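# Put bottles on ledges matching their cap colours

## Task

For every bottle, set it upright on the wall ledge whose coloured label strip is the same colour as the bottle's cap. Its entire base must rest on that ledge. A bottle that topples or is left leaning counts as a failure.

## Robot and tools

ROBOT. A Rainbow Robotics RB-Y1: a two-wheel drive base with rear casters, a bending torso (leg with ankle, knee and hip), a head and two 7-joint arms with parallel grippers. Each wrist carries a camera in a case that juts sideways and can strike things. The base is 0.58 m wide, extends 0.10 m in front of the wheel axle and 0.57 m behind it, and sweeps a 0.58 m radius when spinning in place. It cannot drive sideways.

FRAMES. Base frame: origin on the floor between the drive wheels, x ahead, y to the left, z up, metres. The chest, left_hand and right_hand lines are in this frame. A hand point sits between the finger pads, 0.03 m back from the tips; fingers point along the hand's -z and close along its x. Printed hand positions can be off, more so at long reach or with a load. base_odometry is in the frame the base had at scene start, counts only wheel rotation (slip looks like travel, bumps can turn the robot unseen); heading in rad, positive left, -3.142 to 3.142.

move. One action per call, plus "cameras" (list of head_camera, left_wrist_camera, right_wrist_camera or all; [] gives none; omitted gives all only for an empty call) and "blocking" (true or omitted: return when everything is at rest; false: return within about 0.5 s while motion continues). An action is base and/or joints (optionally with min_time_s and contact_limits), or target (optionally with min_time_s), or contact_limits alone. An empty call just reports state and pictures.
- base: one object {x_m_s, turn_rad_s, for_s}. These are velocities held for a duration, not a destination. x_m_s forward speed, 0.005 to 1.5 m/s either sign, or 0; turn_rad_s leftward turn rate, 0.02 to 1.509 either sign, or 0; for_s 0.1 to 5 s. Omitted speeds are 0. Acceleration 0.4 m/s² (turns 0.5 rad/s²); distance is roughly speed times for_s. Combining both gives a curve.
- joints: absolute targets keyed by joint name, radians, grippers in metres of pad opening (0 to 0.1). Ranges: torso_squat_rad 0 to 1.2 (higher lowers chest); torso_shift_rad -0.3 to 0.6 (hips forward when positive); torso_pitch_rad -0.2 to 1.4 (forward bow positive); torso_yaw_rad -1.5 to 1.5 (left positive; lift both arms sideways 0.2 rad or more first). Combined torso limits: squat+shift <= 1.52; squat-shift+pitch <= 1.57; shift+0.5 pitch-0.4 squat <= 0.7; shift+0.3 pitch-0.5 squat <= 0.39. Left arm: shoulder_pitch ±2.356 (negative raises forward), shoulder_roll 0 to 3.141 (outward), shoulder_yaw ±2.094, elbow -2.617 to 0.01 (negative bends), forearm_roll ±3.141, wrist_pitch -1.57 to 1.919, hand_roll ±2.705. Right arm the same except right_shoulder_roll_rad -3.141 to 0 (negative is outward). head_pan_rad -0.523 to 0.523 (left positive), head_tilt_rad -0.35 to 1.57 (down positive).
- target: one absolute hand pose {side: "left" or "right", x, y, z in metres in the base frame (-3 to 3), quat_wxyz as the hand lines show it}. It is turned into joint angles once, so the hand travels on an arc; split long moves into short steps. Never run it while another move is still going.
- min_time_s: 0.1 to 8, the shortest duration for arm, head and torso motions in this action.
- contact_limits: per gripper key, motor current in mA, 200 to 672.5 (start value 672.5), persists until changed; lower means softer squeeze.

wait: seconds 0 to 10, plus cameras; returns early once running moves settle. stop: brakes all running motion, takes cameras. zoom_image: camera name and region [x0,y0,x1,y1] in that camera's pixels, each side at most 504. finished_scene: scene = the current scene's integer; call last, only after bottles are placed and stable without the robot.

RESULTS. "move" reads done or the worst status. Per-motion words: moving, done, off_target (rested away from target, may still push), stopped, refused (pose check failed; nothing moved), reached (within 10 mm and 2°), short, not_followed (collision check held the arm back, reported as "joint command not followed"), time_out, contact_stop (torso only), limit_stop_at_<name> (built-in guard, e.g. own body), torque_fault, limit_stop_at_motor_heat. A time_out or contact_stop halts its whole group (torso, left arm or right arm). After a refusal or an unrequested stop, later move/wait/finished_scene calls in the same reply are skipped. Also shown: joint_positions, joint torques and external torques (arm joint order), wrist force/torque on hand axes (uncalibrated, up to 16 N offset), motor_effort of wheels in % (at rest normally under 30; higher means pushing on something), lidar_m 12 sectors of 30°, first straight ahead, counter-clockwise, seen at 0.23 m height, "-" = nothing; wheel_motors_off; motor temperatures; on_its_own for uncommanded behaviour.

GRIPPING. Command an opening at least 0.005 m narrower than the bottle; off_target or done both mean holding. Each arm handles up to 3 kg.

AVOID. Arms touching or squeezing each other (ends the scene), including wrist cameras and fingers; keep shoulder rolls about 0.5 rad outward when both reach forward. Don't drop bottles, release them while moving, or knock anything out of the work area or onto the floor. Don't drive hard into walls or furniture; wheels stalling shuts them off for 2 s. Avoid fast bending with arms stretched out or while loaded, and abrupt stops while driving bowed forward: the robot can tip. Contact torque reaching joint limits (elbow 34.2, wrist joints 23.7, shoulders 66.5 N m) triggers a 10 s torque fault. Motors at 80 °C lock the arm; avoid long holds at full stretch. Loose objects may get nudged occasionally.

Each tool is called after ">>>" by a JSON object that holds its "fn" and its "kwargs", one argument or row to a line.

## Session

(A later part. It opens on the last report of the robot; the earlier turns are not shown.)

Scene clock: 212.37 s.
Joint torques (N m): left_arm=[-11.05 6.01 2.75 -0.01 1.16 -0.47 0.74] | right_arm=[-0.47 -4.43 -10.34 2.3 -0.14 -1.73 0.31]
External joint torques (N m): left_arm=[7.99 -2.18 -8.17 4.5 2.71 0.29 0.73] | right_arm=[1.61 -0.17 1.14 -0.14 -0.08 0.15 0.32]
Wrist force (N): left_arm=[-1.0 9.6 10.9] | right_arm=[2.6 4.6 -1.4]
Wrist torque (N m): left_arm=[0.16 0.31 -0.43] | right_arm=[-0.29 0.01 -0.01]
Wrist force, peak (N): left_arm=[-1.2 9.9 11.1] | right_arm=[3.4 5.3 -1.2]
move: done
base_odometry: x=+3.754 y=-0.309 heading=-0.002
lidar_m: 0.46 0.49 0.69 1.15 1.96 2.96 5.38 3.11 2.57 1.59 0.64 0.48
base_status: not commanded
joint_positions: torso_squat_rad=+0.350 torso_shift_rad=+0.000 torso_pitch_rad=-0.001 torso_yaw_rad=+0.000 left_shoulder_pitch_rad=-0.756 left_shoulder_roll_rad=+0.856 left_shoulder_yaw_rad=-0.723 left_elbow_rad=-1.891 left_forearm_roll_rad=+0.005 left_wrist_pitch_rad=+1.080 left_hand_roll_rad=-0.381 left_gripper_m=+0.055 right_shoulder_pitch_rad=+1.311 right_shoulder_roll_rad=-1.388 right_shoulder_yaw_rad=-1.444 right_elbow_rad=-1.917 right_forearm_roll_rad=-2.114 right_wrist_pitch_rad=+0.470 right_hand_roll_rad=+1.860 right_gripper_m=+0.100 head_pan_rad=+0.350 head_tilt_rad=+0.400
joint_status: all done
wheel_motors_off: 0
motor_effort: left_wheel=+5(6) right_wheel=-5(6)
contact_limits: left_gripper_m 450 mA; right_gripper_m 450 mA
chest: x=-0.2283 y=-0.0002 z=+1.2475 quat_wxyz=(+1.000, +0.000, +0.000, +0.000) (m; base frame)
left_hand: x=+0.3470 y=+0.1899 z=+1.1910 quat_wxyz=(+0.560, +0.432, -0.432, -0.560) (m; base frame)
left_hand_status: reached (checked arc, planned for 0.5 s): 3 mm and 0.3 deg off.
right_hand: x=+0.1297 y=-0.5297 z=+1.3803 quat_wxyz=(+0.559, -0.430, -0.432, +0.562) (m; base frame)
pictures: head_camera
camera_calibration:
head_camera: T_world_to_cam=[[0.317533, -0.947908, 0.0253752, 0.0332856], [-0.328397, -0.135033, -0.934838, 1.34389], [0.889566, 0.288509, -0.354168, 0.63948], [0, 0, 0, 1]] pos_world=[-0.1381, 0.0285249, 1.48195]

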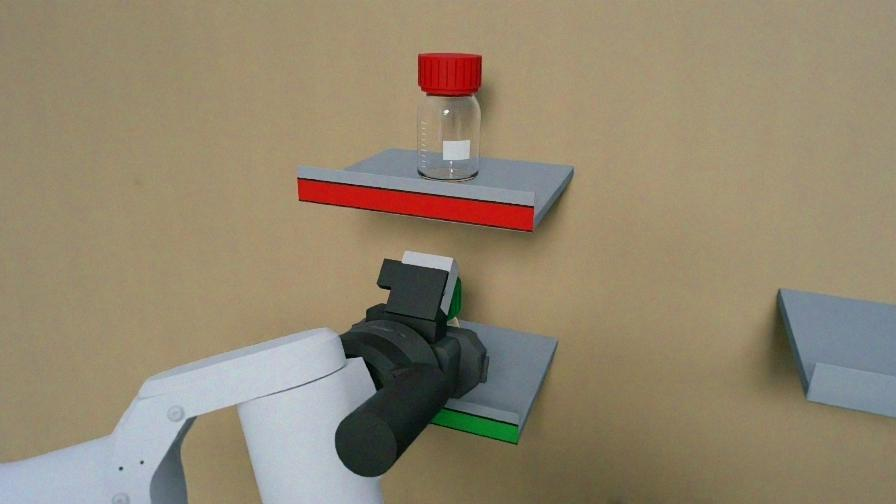

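>>> {"fn": "move", "kwargs": {
  "target": {"side": "left", "x": 0.346, "y": 0.19, "z": 1.1912, "quat_wxyz": [0.5609, 0.4305, -0.4305, -0.5609]},
  "min_time_s": 0.4
}}

>>> {"fn": "move", "kwargs": {
  "joints": {"left_gripper_m": 0.1},
  "cameras": ["left_wrist_camera"]
}}

>>> {"fn": "move", "kwargs": {
  "target": {"side": "left", "x": 0.28, "y": 0.19, "z": 1.194, "quat_wxyz": [0.5609, 0.4305, -0.4305, -0.5609]},
  "min_time_s": 0.7
}}

>>> {"fn": "move", "kwargs": {
  "target": {"side": "left", "x": 0.21, "y": 0.20, "z": 1.20, "quat_wxyz": [0.5609, 0.4305, -0.4305, -0.5609]},
  "min_time_s": 0.7,
  "cameras": ["head_camera", "left_wrist_camera"]
}}

Scene clock: 213.83 s.
Joint torques (N m): left_arm=[-16.37 8.5 9.01 -4.28 -0.15 -0.27 0.09] | right_arm=[-0.91 -4.62 -10.58 2.15 -0.07 -1.7 -0.01]
External joint torques (N m): left_arm=[2.66 0.3 -1.92 0.18 1.39 0.5 0.08] | right_arm=[1.17 -0.36 0.9 -0.28 -0.01 0.18 0]
Wrist force (N): left_arm=[1.0 0.9 0.5] | right_arm=[2.9 4.6 -1.1]
Wrist torque (N m): left_arm=[0.29 0.21 -0.19] | right_arm=[-0.31 -0.01 -0.03]
Wrist force, peak (N): left_arm=[-0.8 9.8 11.0] | right_arm=[3.8 5.2 -0.7]
move: done
base_odometry: x=+3.754 y=-0.309 heading=-0.002
lidar_m: 0.46 0.49 0.68 1.16 1.97 2.96 5.38 3.12 2.57 1.59 0.63 0.48
base_status: not commanded
joint_positions: torso_squat_rad=+0.350 torso_shift_rad=+0.000 torso_pitch_rad=-0.001 torso_yaw_rad=+0.000 left_shoulder_pitch_rad=-0.758 left_shoulder_roll_rad=+0.859 left_shoulder_yaw_rad=-0.722 left_elbow_rad=-1.896 left_forearm_roll_rad=+0.014 left_wrist_pitch_rad=+1.086 left_hand_roll_rad=-0.384 left_gripper_m=+0.055 right_shoulder_pitch_rad=+1.311 right_shoulder_roll_rad=-1.388 right_shoulder_yaw_rad=-1.444 right_elbow_rad=-1.917 right_forearm_roll_rad=-2.114 right_wrist_pitch_rad=+0.470 right_hand_roll_rad=+1.860 right_gripper_m=+0.100 head_pan_rad=+0.350 head_tilt_rad=+0.400
joint_status: all done
wheel_motors_off: 0
motor_effort: left_wheel=+6(6) right_wheel=-5(6)
contact_limits: left_gripper_m 450 mA; right_gripper_m 450 mA
chest: x=-0.2283 y=-0.0002 z=+1.2475 quat_wxyz=(+1.000, +0.000, +0.000, +0.000) (m; base frame)
left_hand: x=+0.3462 y=+0.1899 z=+1.1922 quat_wxyz=(+0.560, +0.431, -0.431, -0.561) (m; base frame)
left_hand_status: reached (checked arc, planned for 0.4 s): 1 mm and 0.1 deg off.
right_hand: x=+0.1298 y=-0.5297 z=+1.3803 quat_wxyz=(+0.559, -0.430, -0.432, +0.562) (m; base frame)
pictures: none

Scene clock: 214.83 s.
Joint torques (N m): left_arm=[-18.69 8.71 9.23 -3.92 -1.34 -0.61 0.23] | right_arm=[-0.71 -4.78 -11.05 2.33 -0.09 -1.73 0.12]
External joint torques (N m): left_arm=[0.33 0.5 -1.69 0.55 0.2 0.16 0.22] | right_arm=[1.37 -0.52 0.43 -0.1 -0.03 0.15 0.13]
Wrist force (N): left_arm=[1.1 -5.1 -0.2] | right_arm=[3.2 4.7 -1.2]
Wrist torque (N m): left_arm=[0.19 0.15 -0.04] | right_arm=[-0.31 0.13 -0.07]
Wrist force, peak (N): left_arm=[1.2 -5.5 -0.5] | right_arm=[3.7 5.1 -0.5]
move: done
base_odometry: x=+3.754 y=-0.309 heading=-0.002
lidar_m: 0.46 0.49 0.69 1.16 1.96 2.97 5.38 3.11 2.58 1.59 0.64 0.47
base_status: not commanded
joint_positions: torso_squat_rad=+0.350 torso_shift_rad=+0.000 torso_pitch_rad=+0.000 torso_yaw_rad=+0.000 left_shoulder_pitch_rad=-0.758 left_shoulder_roll_rad=+0.859 left_shoulder_yaw_rad=-0.722 left_elbow_rad=-1.896 left_forearm_roll_rad=+0.014 left_wrist_pitch_rad=+1.086 left_hand_roll_rad=-0.384 left_gripper_m=+0.100 right_shoulder_pitch_rad=+1.311 right_shoulder_roll_rad=-1.388 right_shoulder_yaw_rad=-1.444 right_elbow_rad=-1.917 right_forearm_roll_rad=-2.114 right_wrist_pitch_rad=+0.470 right_hand_roll_rad=+1.860 right_gripper_m=+0.100 head_pan_rad=+0.350 head_tilt_rad=+0.400
joint_status: all done
wheel_motors_off: 0
motor_effort: left_wheel=+6(6) right_wheel=-5(6)
contact_limits: left_gripper_m 450 mA; right_gripper_m 450 mA
chest: x=-0.2282 y=-0.0002 z=+1.2475 quat_wxyz=(+1.000, +0.000, +0.000, +0.000) (m; base frame)
left_hand: x=+0.3462 y=+0.1900 z=+1.1916 quat_wxyz=(+0.561, +0.431, -0.431, -0.561) (m; base frame)
right_hand: x=+0.1299 y=-0.5297 z=+1.3802 quat_wxyz=(+0.559, -0.430, -0.432, +0.562) (m; base frame)
pictures: left_wrist_camera
camera_calibration:
left_wrist_camera: T_world_to_cam=[[-0.036121, -0.999337, 0.0045205, 0.195973], [-0.678911, 0.0212194, -0.733913, 1.13292], [0.733331, -0.0295787, -0.679228, 0.63536], [0, 0, 0, 1]] pos_world=[0.3103, 0.190597, 1.26213]

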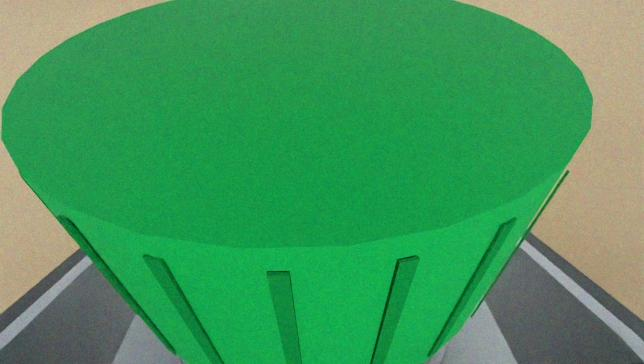

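Scene clock: 216.07 s.
Joint torques (N m): left_arm=[-16.42 9.16 11.3 -4.68 -1.71 -0.93 0.34] | right_arm=[-0.69 -4.3 -10.92 2.47 -0.18 -1.6 0.29]
External joint torques (N m): left_arm=[-0.42 1.28 0.99 -0.42 0.02 -0.26 0.32] | right_arm=[1.39 -0.05 0.56 0.03 -0.12 0.29 0.3]
Wrist force (N): left_arm=[1.1 -4.8 -0.7] | right_arm=[3.3 4.4 -0.7]
Wrist torque (N m): left_arm=[0.16 0.14 -0.15] | right_arm=[-0.27 0.07 -0.06]
Wrist force, peak (N): left_arm=[0.0 -6.0 -0.5] | right_arm=[3.1 5.8 -0.8]
move: done
base_odometry: x=+3.754 y=-0.309 heading=-0.002
lidar_m: 0.46 0.49 0.68 1.16 1.96 2.97 5.38 3.11 2.57 1.58 0.64 0.47
base_status: not commanded
joint_positions: torso_squat_rad=+0.350 torso_shift_rad=+0.000 torso_pitch_rad=+0.000 torso_yaw_rad=+0.000 left_shoulder_pitch_rad=-0.644 left_shoulder_roll_rad=+0.954 left_shoulder_yaw_rad=-0.718 left_elbow_rad=-2.203 left_forearm_roll_rad=-0.027 left_wrist_pitch_rad=+1.259 left_hand_roll_rad=-0.327 left_gripper_m=+0.100 right_shoulder_pitch_rad=+1.311 right_shoulder_roll_rad=-1.387 right_shoulder_yaw_rad=-1.444 right_elbow_rad=-1.917 right_forearm_roll_rad=-2.114 right_wrist_pitch_rad=+0.470 right_hand_roll_rad=+1.860 right_gripper_m=+0.100 head_pan_rad=+0.350 head_tilt_rad=+0.400
joint_status: all done
wheel_motors_off: 0
motor_effort: left_wheel=+6(6) right_wheel=-5(6)
contact_limits: left_gripper_m 450 mA; right_gripper_m 450 mA
chest: x=-0.2281 y=-0.0002 z=+1.2475 quat_wxyz=(+1.000, +0.000, +0.000, +0.000) (m; base frame)
left_hand: x=+0.2801 y=+0.1899 z=+1.1939 quat_wxyz=(+0.561, +0.430, -0.430, -0.561) (m; base frame)
left_hand_status: reached (checked arc, planned for 0.7 s): 0 mm and 0.0 deg off.
right_hand: x=+0.1300 y=-0.5297 z=+1.3802 quat_wxyz=(+0.559, -0.430, -0.432, +0.562) (m; base frame)
pictures: none

Scene clock: 217.30 s.
Joint torques (N m): left_arm=[-13.42 9.31 10.75 -4.49 -1.88 -0.76 0.55] | right_arm=[-0.8 -4.59 -10.69 2.25 -0.01 -1.84 0.25]
External joint torques (N m): left_arm=[-0.74 1.28 1.7 -0.39 -0.03 -0.2 0.54] | right_arm=[1.29 -0.33 0.79 -0.18 0.05 0.04 0.26]
Wrist force (N): left_arm=[1.0 -4.9 -0.5] | right_arm=[3.3 4.7 -0.9]
Wrist torque (N m): left_arm=[0.18 0.15 -0.15] | right_arm=[-0.33 0.06 -0.04]
Wrist force, peak (N): left_arm=[1.2 -5.6 -0.1] | right_arm=[3.4 5.6 -1.2]
move: done
base_odometry: x=+3.754 y=-0.309 heading=-0.002
lidar_m: 0.46 0.48 0.69 1.15 1.96 2.96 5.38 3.11 2.58 1.60 0.64 0.48
base_status: not commanded
joint_positions: torso_squat_rad=+0.350 torso_shift_rad=+0.000 torso_pitch_rad=+0.000 torso_yaw_rad=+0.000 left_shoulder_pitch_rad=-0.516 left_shoulder_roll_rad=+1.074 left_shoulder_yaw_rad=-0.703 left_elbow_rad=-2.503 left_forearm_roll_rad=-0.068 left_wrist_pitch_rad=+1.407 left_hand_roll_rad=-0.270 left_gripper_m=+0.100 right_shoulder_pitch_rad=+1.311 right_shoulder_roll_rad=-1.388 right_shoulder_yaw_rad=-1.444 right_elbow_rad=-1.917 right_forearm_roll_rad=-2.114 right_wrist_pitch_rad=+0.470 right_hand_roll_rad=+1.860 right_gripper_m=+0.100 head_pan_rad=+0.350 head_tilt_rad=+0.400
joint_status: all done
wheel_motors_off: 0
motor_effort: left_wheel=+6(6) right_wheel=-5(6)
contact_limits: left_gripper_m 450 mA; right_gripper_m 450 mA
chest: x=-0.2281 y=-0.0002 z=+1.2475 quat_wxyz=(+1.000, +0.000, +0.000, +0.000) (m; base frame)
left_hand: x=+0.2100 y=+0.1999 z=+1.1999 quat_wxyz=(+0.561, +0.430, -0.430, -0.561) (m; base frame)
left_hand_status: reached (checked arc, planned for 0.7 s): 0 mm and 0.0 deg off.
right_hand: x=+0.1300 y=-0.5297 z=+1.3802 quat_wxyz=(+0.559, -0.430, -0.432, +0.562) (m; base frame)
pictures: head_camera, left_wrist_camera
camera_calibration:
head_camera: T_world_to_cam=[[0.317556, -0.947904, 0.0252326, 0.0334067], [-0.328828, -0.135041, -0.934685, 1.34361], [0.889399, 0.288518, -0.35458, 0.639765], [0, 0, 0, 1]] pos_world=[-0.137799, 0.0285249, 1.48186]
left_wrist_camera: T_world_to_cam=[[-0.0362446, -0.999334, 0.00427105, 0.201248], [-0.679627, 0.0215155, -0.733242, 1.04554], [0.732662, -0.0294788, -0.679954, 0.742193], [0, 0, 0, 1]] pos_world=[0.174095, 0.200498, 1.27043]

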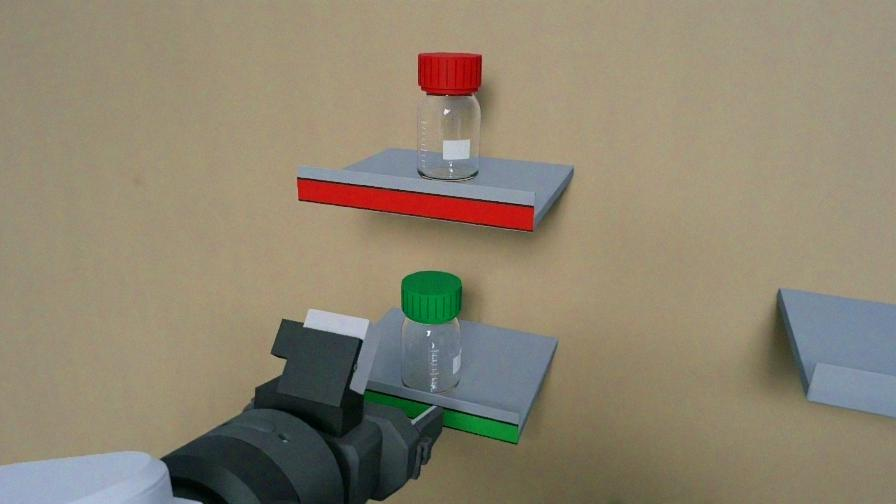

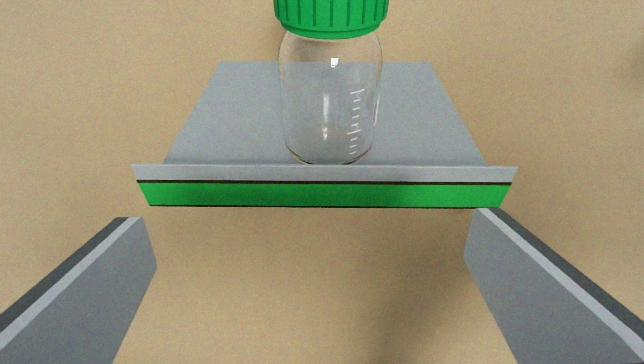

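>>> {"fn": "move", "kwargs": {
  "joints": {"head_pan_rad": -0.4, "head_tilt_rad": 0.4},
  "cameras": ["head_camera"]
}}

Scene clock: 222.27 s.
Joint torques (N m): left_arm=[-13.24 9.4 10.47 -4.34 -1.84 -0.88 0.54] | right_arm=[-0.77 -4.97 -10.71 2.57 -0.06 -1.69 0.3]
External joint torques (N m): left_arm=[-0.56 1.37 1.42 -0.24 0.01 -0.33 0.53] | right_arm=[1.31 -0.72 0.77 0.13 0 0.2 0.31]
Wrist force (N): left_arm=[1.5 -4.8 -0.4] | right_arm=[3.5 5.0 -0.9]
Wrist torque (N m): left_arm=[0.16 0.19 -0.17] | right_arm=[-0.36 0.08 -0.06]
Wrist force, peak (N): left_arm=[1.5 -5.3 -0.2] | right_arm=[3.6 5.7 -0.7]
move: done
base_odometry: x=+3.754 y=-0.309 heading=-0.002
lidar_m: 0.46 0.49 0.70 1.16 1.96 2.96 5.38 3.11 2.58 1.59 0.64 0.48
base_status: not commanded
joint_positions: torso_squat_rad=+0.350 torso_shift_rad=+0.000 torso_pitch_rad=+0.000 torso_yaw_rad=+0.000 left_shoulder_pitch_rad=-0.516 left_shoulder_roll_rad=+1.074 left_shoulder_yaw_rad=-0.703 left_elbow_rad=-2.503 left_forearm_roll_rad=-0.068 left_wrist_pitch_rad=+1.407 left_hand_roll_rad=-0.270 left_gripper_m=+0.100 right_shoulder_pitch_rad=+1.311 right_shoulder_roll_rad=-1.388 right_shoulder_yaw_rad=-1.444 right_elbow_rad=-1.917 right_forearm_roll_rad=-2.114 right_wrist_pitch_rad=+0.470 right_hand_roll_rad=+1.860 right_gripper_m=+0.100 head_pan_rad=-0.400 head_tilt_rad=+0.400
joint_status: all done
wheel_motors_off: 0
motor_effort: left_wheel=+6(6) right_wheel=-5(6)
contact_limits: left_gripper_m 450 mA; right_gripper_m 450 mA
chest: x=-0.2281 y=-0.0002 z=+1.2475 quat_wxyz=(+1.000, +0.000, +0.000, +0.000) (m; base frame)
left_hand: x=+0.2100 y=+0.1999 z=+1.1999 quat_wxyz=(+0.561, +0.430, -0.430, -0.561) (m; base frame)
right_hand: x=+0.1300 y=-0.5297 z=+1.3802 quat_wxyz=(+0.559, -0.430, -0.432, +0.562) (m; base frame)
pictures: head_camera
camera_calibration:
head_camera: T_world_to_cam=[[-0.41375, -0.910042, 0.0251885, -0.117229], [-0.333064, 0.125562, -0.934507, 1.34262], [0.847278, -0.395041, -0.355054, 0.631512], [0, 0, 0, 1]] pos_world=[-0.136393, -0.0257914, 1.48186]

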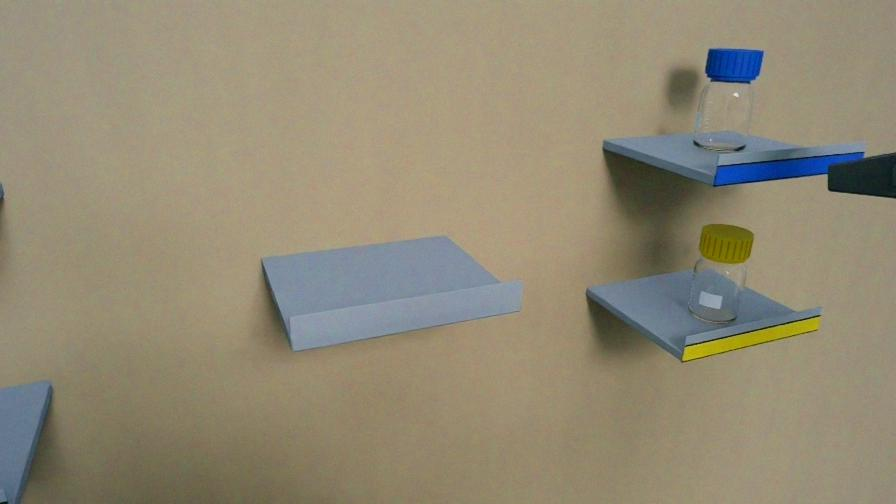

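>>> {"fn": "move", "kwargs": {
  "base": {"x_m_s": -0.4, "for_s": 3.0}
}}

>>> {"fn": "move", "kwargs": {
  "joints": {"left_shoulder_pitch_rad": -0.05, "left_shoulder_roll_rad": 0.1, "left_shoulder_yaw_rad": -0.03, "left_elbow_rad": -0.2, "left_forearm_roll_rad": 0.0, "left_wrist_pitch_rad": 0.0, "left_hand_roll_rad": 0.0, "right_shoulder_pitch_rad": -0.05, "right_shoulder_roll_rad": -0.1, "right_shoulder_yaw_rad": 0.03, "right_elbow_rad": -0.2, "right_forearm_roll_rad": 0.0, "right_wrist_pitch_rad": 0.0, "right_hand_roll_rad": 0.0, "head_pan_rad": 0.0},
  "min_time_s": 2.5
}}

Scene clock: 227.43 s.
Joint torques (N m): left_arm=[-13.35 9.28 9.57 -4.39 -1.85 -0.7 0.34] | right_arm=[-0.47 -4.92 -10.9 2.21 -0.15 -1.69 0.02]
External joint torques (N m): left_arm=[-0.67 1.25 0.51 -0.3 0 -0.15 0.33] | right_arm=[1.61 -0.66 0.58 -0.22 -0.09 0.19 0.03]
Wrist force (N): left_arm=[0.9 -4.8 -0.5] | right_arm=[2.1 4.9 -1.0]
Wrist torque (N m): left_arm=[0.14 0.12 -0.14] | right_arm=[-0.31 -0.05 -0.05]
Wrist force, peak (N): left_arm=[1.1 -5.3 -0.4] | right_arm=[3.6 5.2 -1.0]
move: done
base_odometry: x=+2.554 y=-0.305 heading=-0.003
lidar_m: 1.65 1.74 1.86 1.76 1.88 3.22 4.19 3.35 2.34 2.44 2.25 1.70
base_status: done (sent for 3 of 3 s)
joint_positions: torso_squat_rad=+0.350 torso_shift_rad=+0.000 torso_pitch_rad=+0.000 torso_yaw_rad=+0.000 left_shoulder_pitch_rad=-0.516 left_shoulder_roll_rad=+1.074 left_shoulder_yaw_rad=-0.703 left_elbow_rad=-2.503 left_forearm_roll_rad=-0.068 left_wrist_pitch_rad=+1.407 left_hand_roll_rad=-0.270 left_gripper_m=+0.100 right_shoulder_pitch_rad=+1.311 right_shoulder_roll_rad=-1.387 right_shoulder_yaw_rad=-1.444 right_elbow_rad=-1.917 right_forearm_roll_rad=-2.114 right_wrist_pitch_rad=+0.470 right_hand_roll_rad=+1.860 right_gripper_m=+0.100 head_pan_rad=-0.400 head_tilt_rad=+0.400
joint_status: not commanded
wheel_motors_off: 0
motor_effort: left_wheel=-5(31) right_wheel=+6(28)
contact_limits: left_gripper_m 450 mA; right_gripper_m 450 mA
chest: x=-0.2281 y=-0.0002 z=+1.2475 quat_wxyz=(+1.000, +0.000, +0.000, +0.000) (m; base frame)
left_hand: x=+0.2100 y=+0.1999 z=+1.2000 quat_wxyz=(+0.561, +0.431, -0.431, -0.561) (m; base frame)
right_hand: x=+0.1300 y=-0.5297 z=+1.3802 quat_wxyz=(+0.559, -0.430, -0.432, +0.562) (m; base frame)
pictures: none

Scene clock: 230.23 s.
Joint torques (N m): left_arm=[-4.69 4.56 1.42 -1.69 0.05 -0.58 0.43] | right_arm=[-3.38 -4.16 1.32 -0.22 -0.01 -0.44 0.14]
External joint torques (N m): left_arm=[-0.96 1.5 1.16 -0.23 0.04 0.01 0.45] | right_arm=[0.27 -0.8 1.56 1.12 -0.06 0.1 0.13]
Wrist force (N): left_arm=[-0.6 0.2 -4.8] | right_arm=[1.7 -0.6 -4.8]
Wrist torque (N m): left_arm=[-0.15 0.05 -0.14] | right_arm=[0.08 0.01 -0.12]
Wrist force, peak (N): left_arm=[0.7 -5.4 0.1] | right_arm=[2.9 0.9 -6.0]
move: done
base_odometry: x=+2.554 y=-0.305 heading=-0.003
lidar_m: 1.65 1.75 1.86 1.77 1.88 3.22 4.19 3.35 2.34 2.44 2.25 1.70
base_status: not commanded
joint_positions: torso_squat_rad=+0.350 torso_shift_rad=+0.000 torso_pitch_rad=+0.000 torso_yaw_rad=+0.000 left_shoulder_pitch_rad=-0.050 left_shoulder_roll_rad=+0.100 left_shoulder_yaw_rad=-0.030 left_elbow_rad=-0.200 left_forearm_roll_rad=+0.000 left_wrist_pitch_rad=+0.000 left_hand_roll_rad=+0.000 left_gripper_m=+0.100 right_shoulder_pitch_rad=-0.050 right_shoulder_roll_rad=-0.100 right_shoulder_yaw_rad=+0.030 right_elbow_rad=-0.200 right_forearm_roll_rad=+0.000 right_wrist_pitch_rad=+0.000 right_hand_roll_rad=+0.000 right_gripper_m=+0.100 head_pan_rad=+0.000 head_tilt_rad=+0.400
joint_status: all done
wheel_motors_off: 0
motor_effort: left_wheel=-6(7) right_wheel=+7(7)
contact_limits: left_gripper_m 450 mA; right_gripper_m 450 mA
chest: x=-0.2281 y=-0.0002 z=+1.2475 quat_wxyz=(+1.000, +0.000, +0.000, +0.000) (m; base frame)
left_hand: x=-0.0942 y=+0.2910 z=+0.5776 quat_wxyz=(+0.991, +0.048, -0.123, -0.027) (m; base frame)
right_hand: x=-0.0941 y=-0.2905 z=+0.5772 quat_wxyz=(+0.991, -0.047, -0.123, +0.027) (m; base frame)
pictures: none

>>> {"fn": "move", "kwargs": {
  "base": {"x_m_s": 0.6, "for_s": 1.9},
  "joints": {"left_shoulder_pitch_rad": -0.516, "left_shoulder_roll_rad": 1.074, "left_shoulder_yaw_rad": -0.703, "left_elbow_rad": -2.503, "left_forearm_roll_rad": -0.068, "left_wrist_pitch_rad": 1.407, "left_hand_roll_rad": -0.27, "right_shoulder_pitch_rad": -0.516, "right_shoulder_roll_rad": -1.074, "right_shoulder_yaw_rad": 0.703, "right_elbow_rad": -2.503, "right_forearm_roll_rad": 0.068, "right_wrist_pitch_rad": 1.407, "right_hand_roll_rad": 0.27},
  "min_time_s": 2.0,
  "cameras": ["head_camera"]
}}

Scene clock: 235.77 s.
Joint torques (N m): left_arm=[-12.86 9.04 7.21 -4.43 -1.74 -0.74 0.14] | right_arm=[-12.32 -9.37 -5.76 -3.77 1.72 -0.75 -0.07]
External joint torques (N m): left_arm=[-0.18 1 -1.84 -0.33 0.11 -0.18 0.13] | right_arm=[0.51 -0.62 3.16 0.2 -0.19 -0.21 -0.06]
Wrist force (N): left_arm=[1.0 -5.0 -0.4] | right_arm=[2.4 4.9 -0.2]
Wrist torque (N m): left_arm=[0.18 0.14 -0.03] | right_arm=[-0.30 -0.04 -0.25]
Wrist force, peak (N): left_arm=[0.8 -5.9 0.0] | right_arm=[1.8 -0.6 -6.0]
move: done
base_odometry: x=+3.694 y=-0.309 heading=-0.004
lidar_m: 0.52 0.55 0.78 1.17 1.94 2.93 5.32 3.07 2.57 1.79 0.72 0.54
base_status: done (sent for 1.9 of 1.9 s)
joint_positions: torso_squat_rad=+0.350 torso_shift_rad=+0.000 torso_pitch_rad=+0.000 torso_yaw_rad=+0.000 left_shoulder_pitch_rad=-0.516 left_shoulder_roll_rad=+1.074 left_shoulder_yaw_rad=-0.703 left_elbow_rad=-2.503 left_forearm_roll_rad=-0.068 left_wrist_pitch_rad=+1.407 left_hand_roll_rad=-0.270 left_gripper_m=+0.100 right_shoulder_pitch_rad=-0.516 right_shoulder_roll_rad=-1.074 right_shoulder_yaw_rad=+0.703 right_elbow_rad=-2.503 right_forearm_roll_rad=+0.068 right_wrist_pitch_rad=+1.407 right_hand_roll_rad=+0.270 right_gripper_m=+0.100 head_pan_rad=+0.000 head_tilt_rad=+0.400
joint_status: all done
wheel_motors_off: 0
motor_effort: left_wheel=-7(39) right_wheel=+1(34)
contact_limits: left_gripper_m 450 mA; right_gripper_m 450 mA
chest: x=-0.2280 y=-0.0002 z=+1.2475 quat_wxyz=(+1.000, +0.000, +0.000, +0.000) (m; base frame)
left_hand: x=+0.2101 y=+0.1999 z=+1.2003 quat_wxyz=(+0.561, +0.431, -0.431, -0.561) (m; base frame)
right_hand: x=+0.2101 y=-0.2002 z=+1.1999 quat_wxyz=(+0.561, -0.430, -0.431, +0.561) (m; base frame)
pictures: head_camera
camera_calibration:
head_camera: T_world_to_cam=[[-0.0267348, -0.999324, 0.0252412, -0.0375575], [-0.355592, -0.0140916, -0.934535, 1.338], [0.934259, -0.0339602, -0.354975, 0.649338], [0, 0, 0, 1]] pos_world=[-0.131872, 0.00337415, 1.48186]

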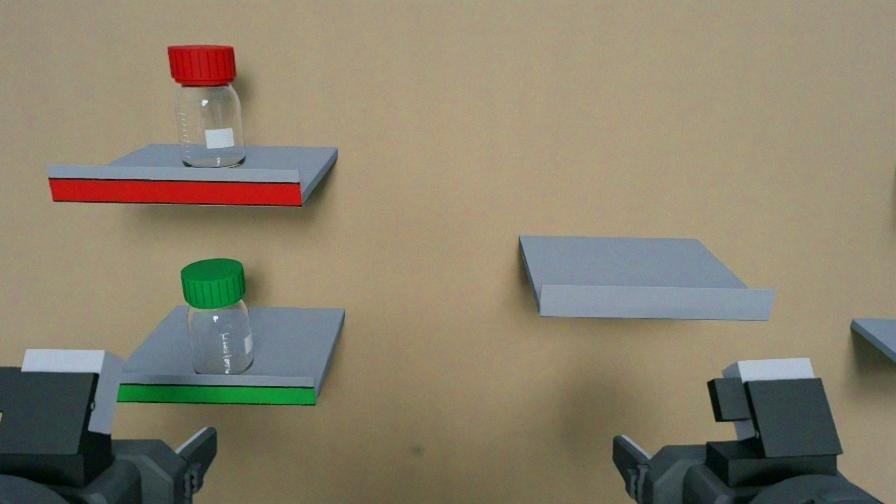

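>>> {"fn": "zoom_image", "kwargs": {
  "camera": "head_camera",
  "region": [100, 340, 300, 504]
}}

>>> {"fn": "zoom_image", "kwargs": {
  "camera": "head_camera",
  "region": [560, 340, 760, 504]
}}

Scaled by 2.520 from the camera's 896x504 image, which has a finer 1280x720 frame.

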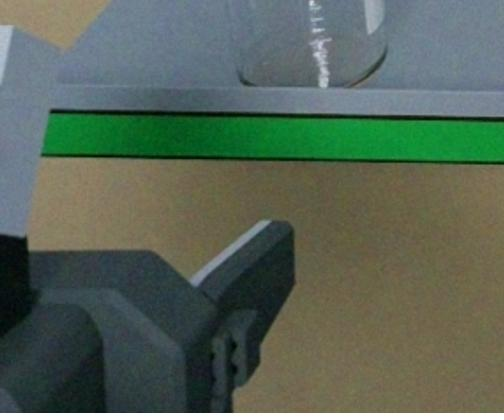

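Scaled by 2.520 from the camera's 896x504 image, which has a finer 1280x720 frame.

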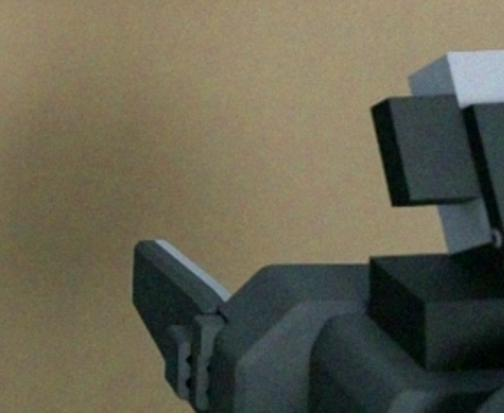

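>>> {"fn": "move", "kwargs": {
  "joints": {"left_shoulder_pitch_rad": -0.6675, "left_shoulder_roll_rad": 0.602, "left_shoulder_yaw_rad": -0.7005, "left_elbow_rad": -2.0185, "left_forearm_roll_rad": -0.237, "left_wrist_pitch_rad": 1.2785, "left_hand_roll_rad": -0.5025},
  "min_time_s": 1.0,
  "cameras": ["head_camera"]
}}

Scene clock: 240.17 s.
Joint torques (N m): left_arm=[-18.19 5.53 9.37 -5.7 -1.59 -0.8 0.29] | right_arm=[-12.61 -9.3 -5.82 -3.91 1.61 -0.73 0.04]
External joint torques (N m): left_arm=[-0.58 1.07 0.39 0.51 0.06 0.15 0.28] | right_arm=[0.22 -0.56 3.1 0.06 -0.3 -0.19 0.05]
Wrist force (N): left_arm=[1.1 -5.1 -0.1] | right_arm=[2.5 4.6 -0.9]
Wrist torque (N m): left_arm=[0.19 0.13 -0.03] | right_arm=[-0.25 -0.04 -0.25]
Wrist force, peak (N): left_arm=[0.2 -5.9 -0.4] | right_arm=[4.0 4.8 -0.7]
move: done
base_odometry: x=+3.694 y=-0.309 heading=-0.004
lidar_m: 0.52 0.55 0.78 1.17 1.94 2.92 5.32 3.07 2.57 1.79 0.71 0.54
base_status: not commanded
joint_positions: torso_squat_rad=+0.350 torso_shift_rad=+0.000 torso_pitch_rad=+0.000 torso_yaw_rad=+0.000 left_shoulder_pitch_rad=-0.668 left_shoulder_roll_rad=+0.602 left_shoulder_yaw_rad=-0.701 left_elbow_rad=-2.019 left_forearm_roll_rad=-0.237 left_wrist_pitch_rad=+1.278 left_hand_roll_rad=-0.502 left_gripper_m=+0.100 right_shoulder_pitch_rad=-0.516 right_shoulder_roll_rad=-1.074 right_shoulder_yaw_rad=+0.703 right_elbow_rad=-2.503 right_forearm_roll_rad=+0.068 right_wrist_pitch_rad=+1.407 right_hand_roll_rad=+0.270 right_gripper_m=+0.100 head_pan_rad=+0.000 head_tilt_rad=+0.400
joint_status: all done
wheel_motors_off: 0
motor_effort: left_wheel=-7(7) right_wheel=+4(5)
contact_limits: left_gripper_m 450 mA; right_gripper_m 450 mA
chest: x=-0.2280 y=-0.0002 z=+1.2475 quat_wxyz=(+1.000, +0.000, +0.000, +0.000) (m; base frame)
left_hand: x=+0.3063 y=+0.1215 z=+1.1907 quat_wxyz=(+0.541, +0.452, -0.441, -0.555) (m; base frame)
right_hand: x=+0.2101 y=-0.2002 z=+1.1999 quat_wxyz=(+0.561, -0.430, -0.431, +0.561) (m; base frame)
pictures: head_camera
camera_calibration:
head_camera: T_world_to_cam=[[-0.0267348, -0.999324, 0.0252412, -0.0375575], [-0.355592, -0.0140916, -0.934535, 1.338], [0.934259, -0.0339602, -0.354975, 0.649338], [0, 0, 0, 1]] pos_world=[-0.131872, 0.00337415, 1.48186]

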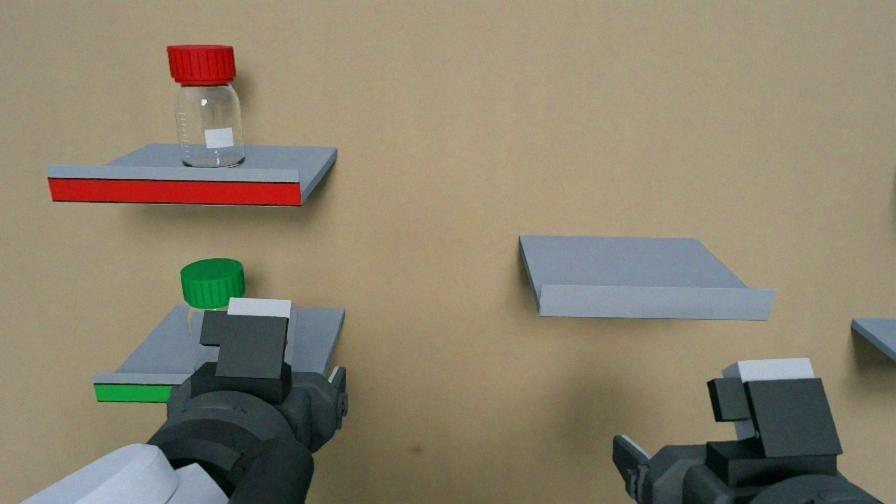

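>>> {"fn": "finished_scene", "kwargs": {
  "scene": 1
}}

The scene is finished: the task was done.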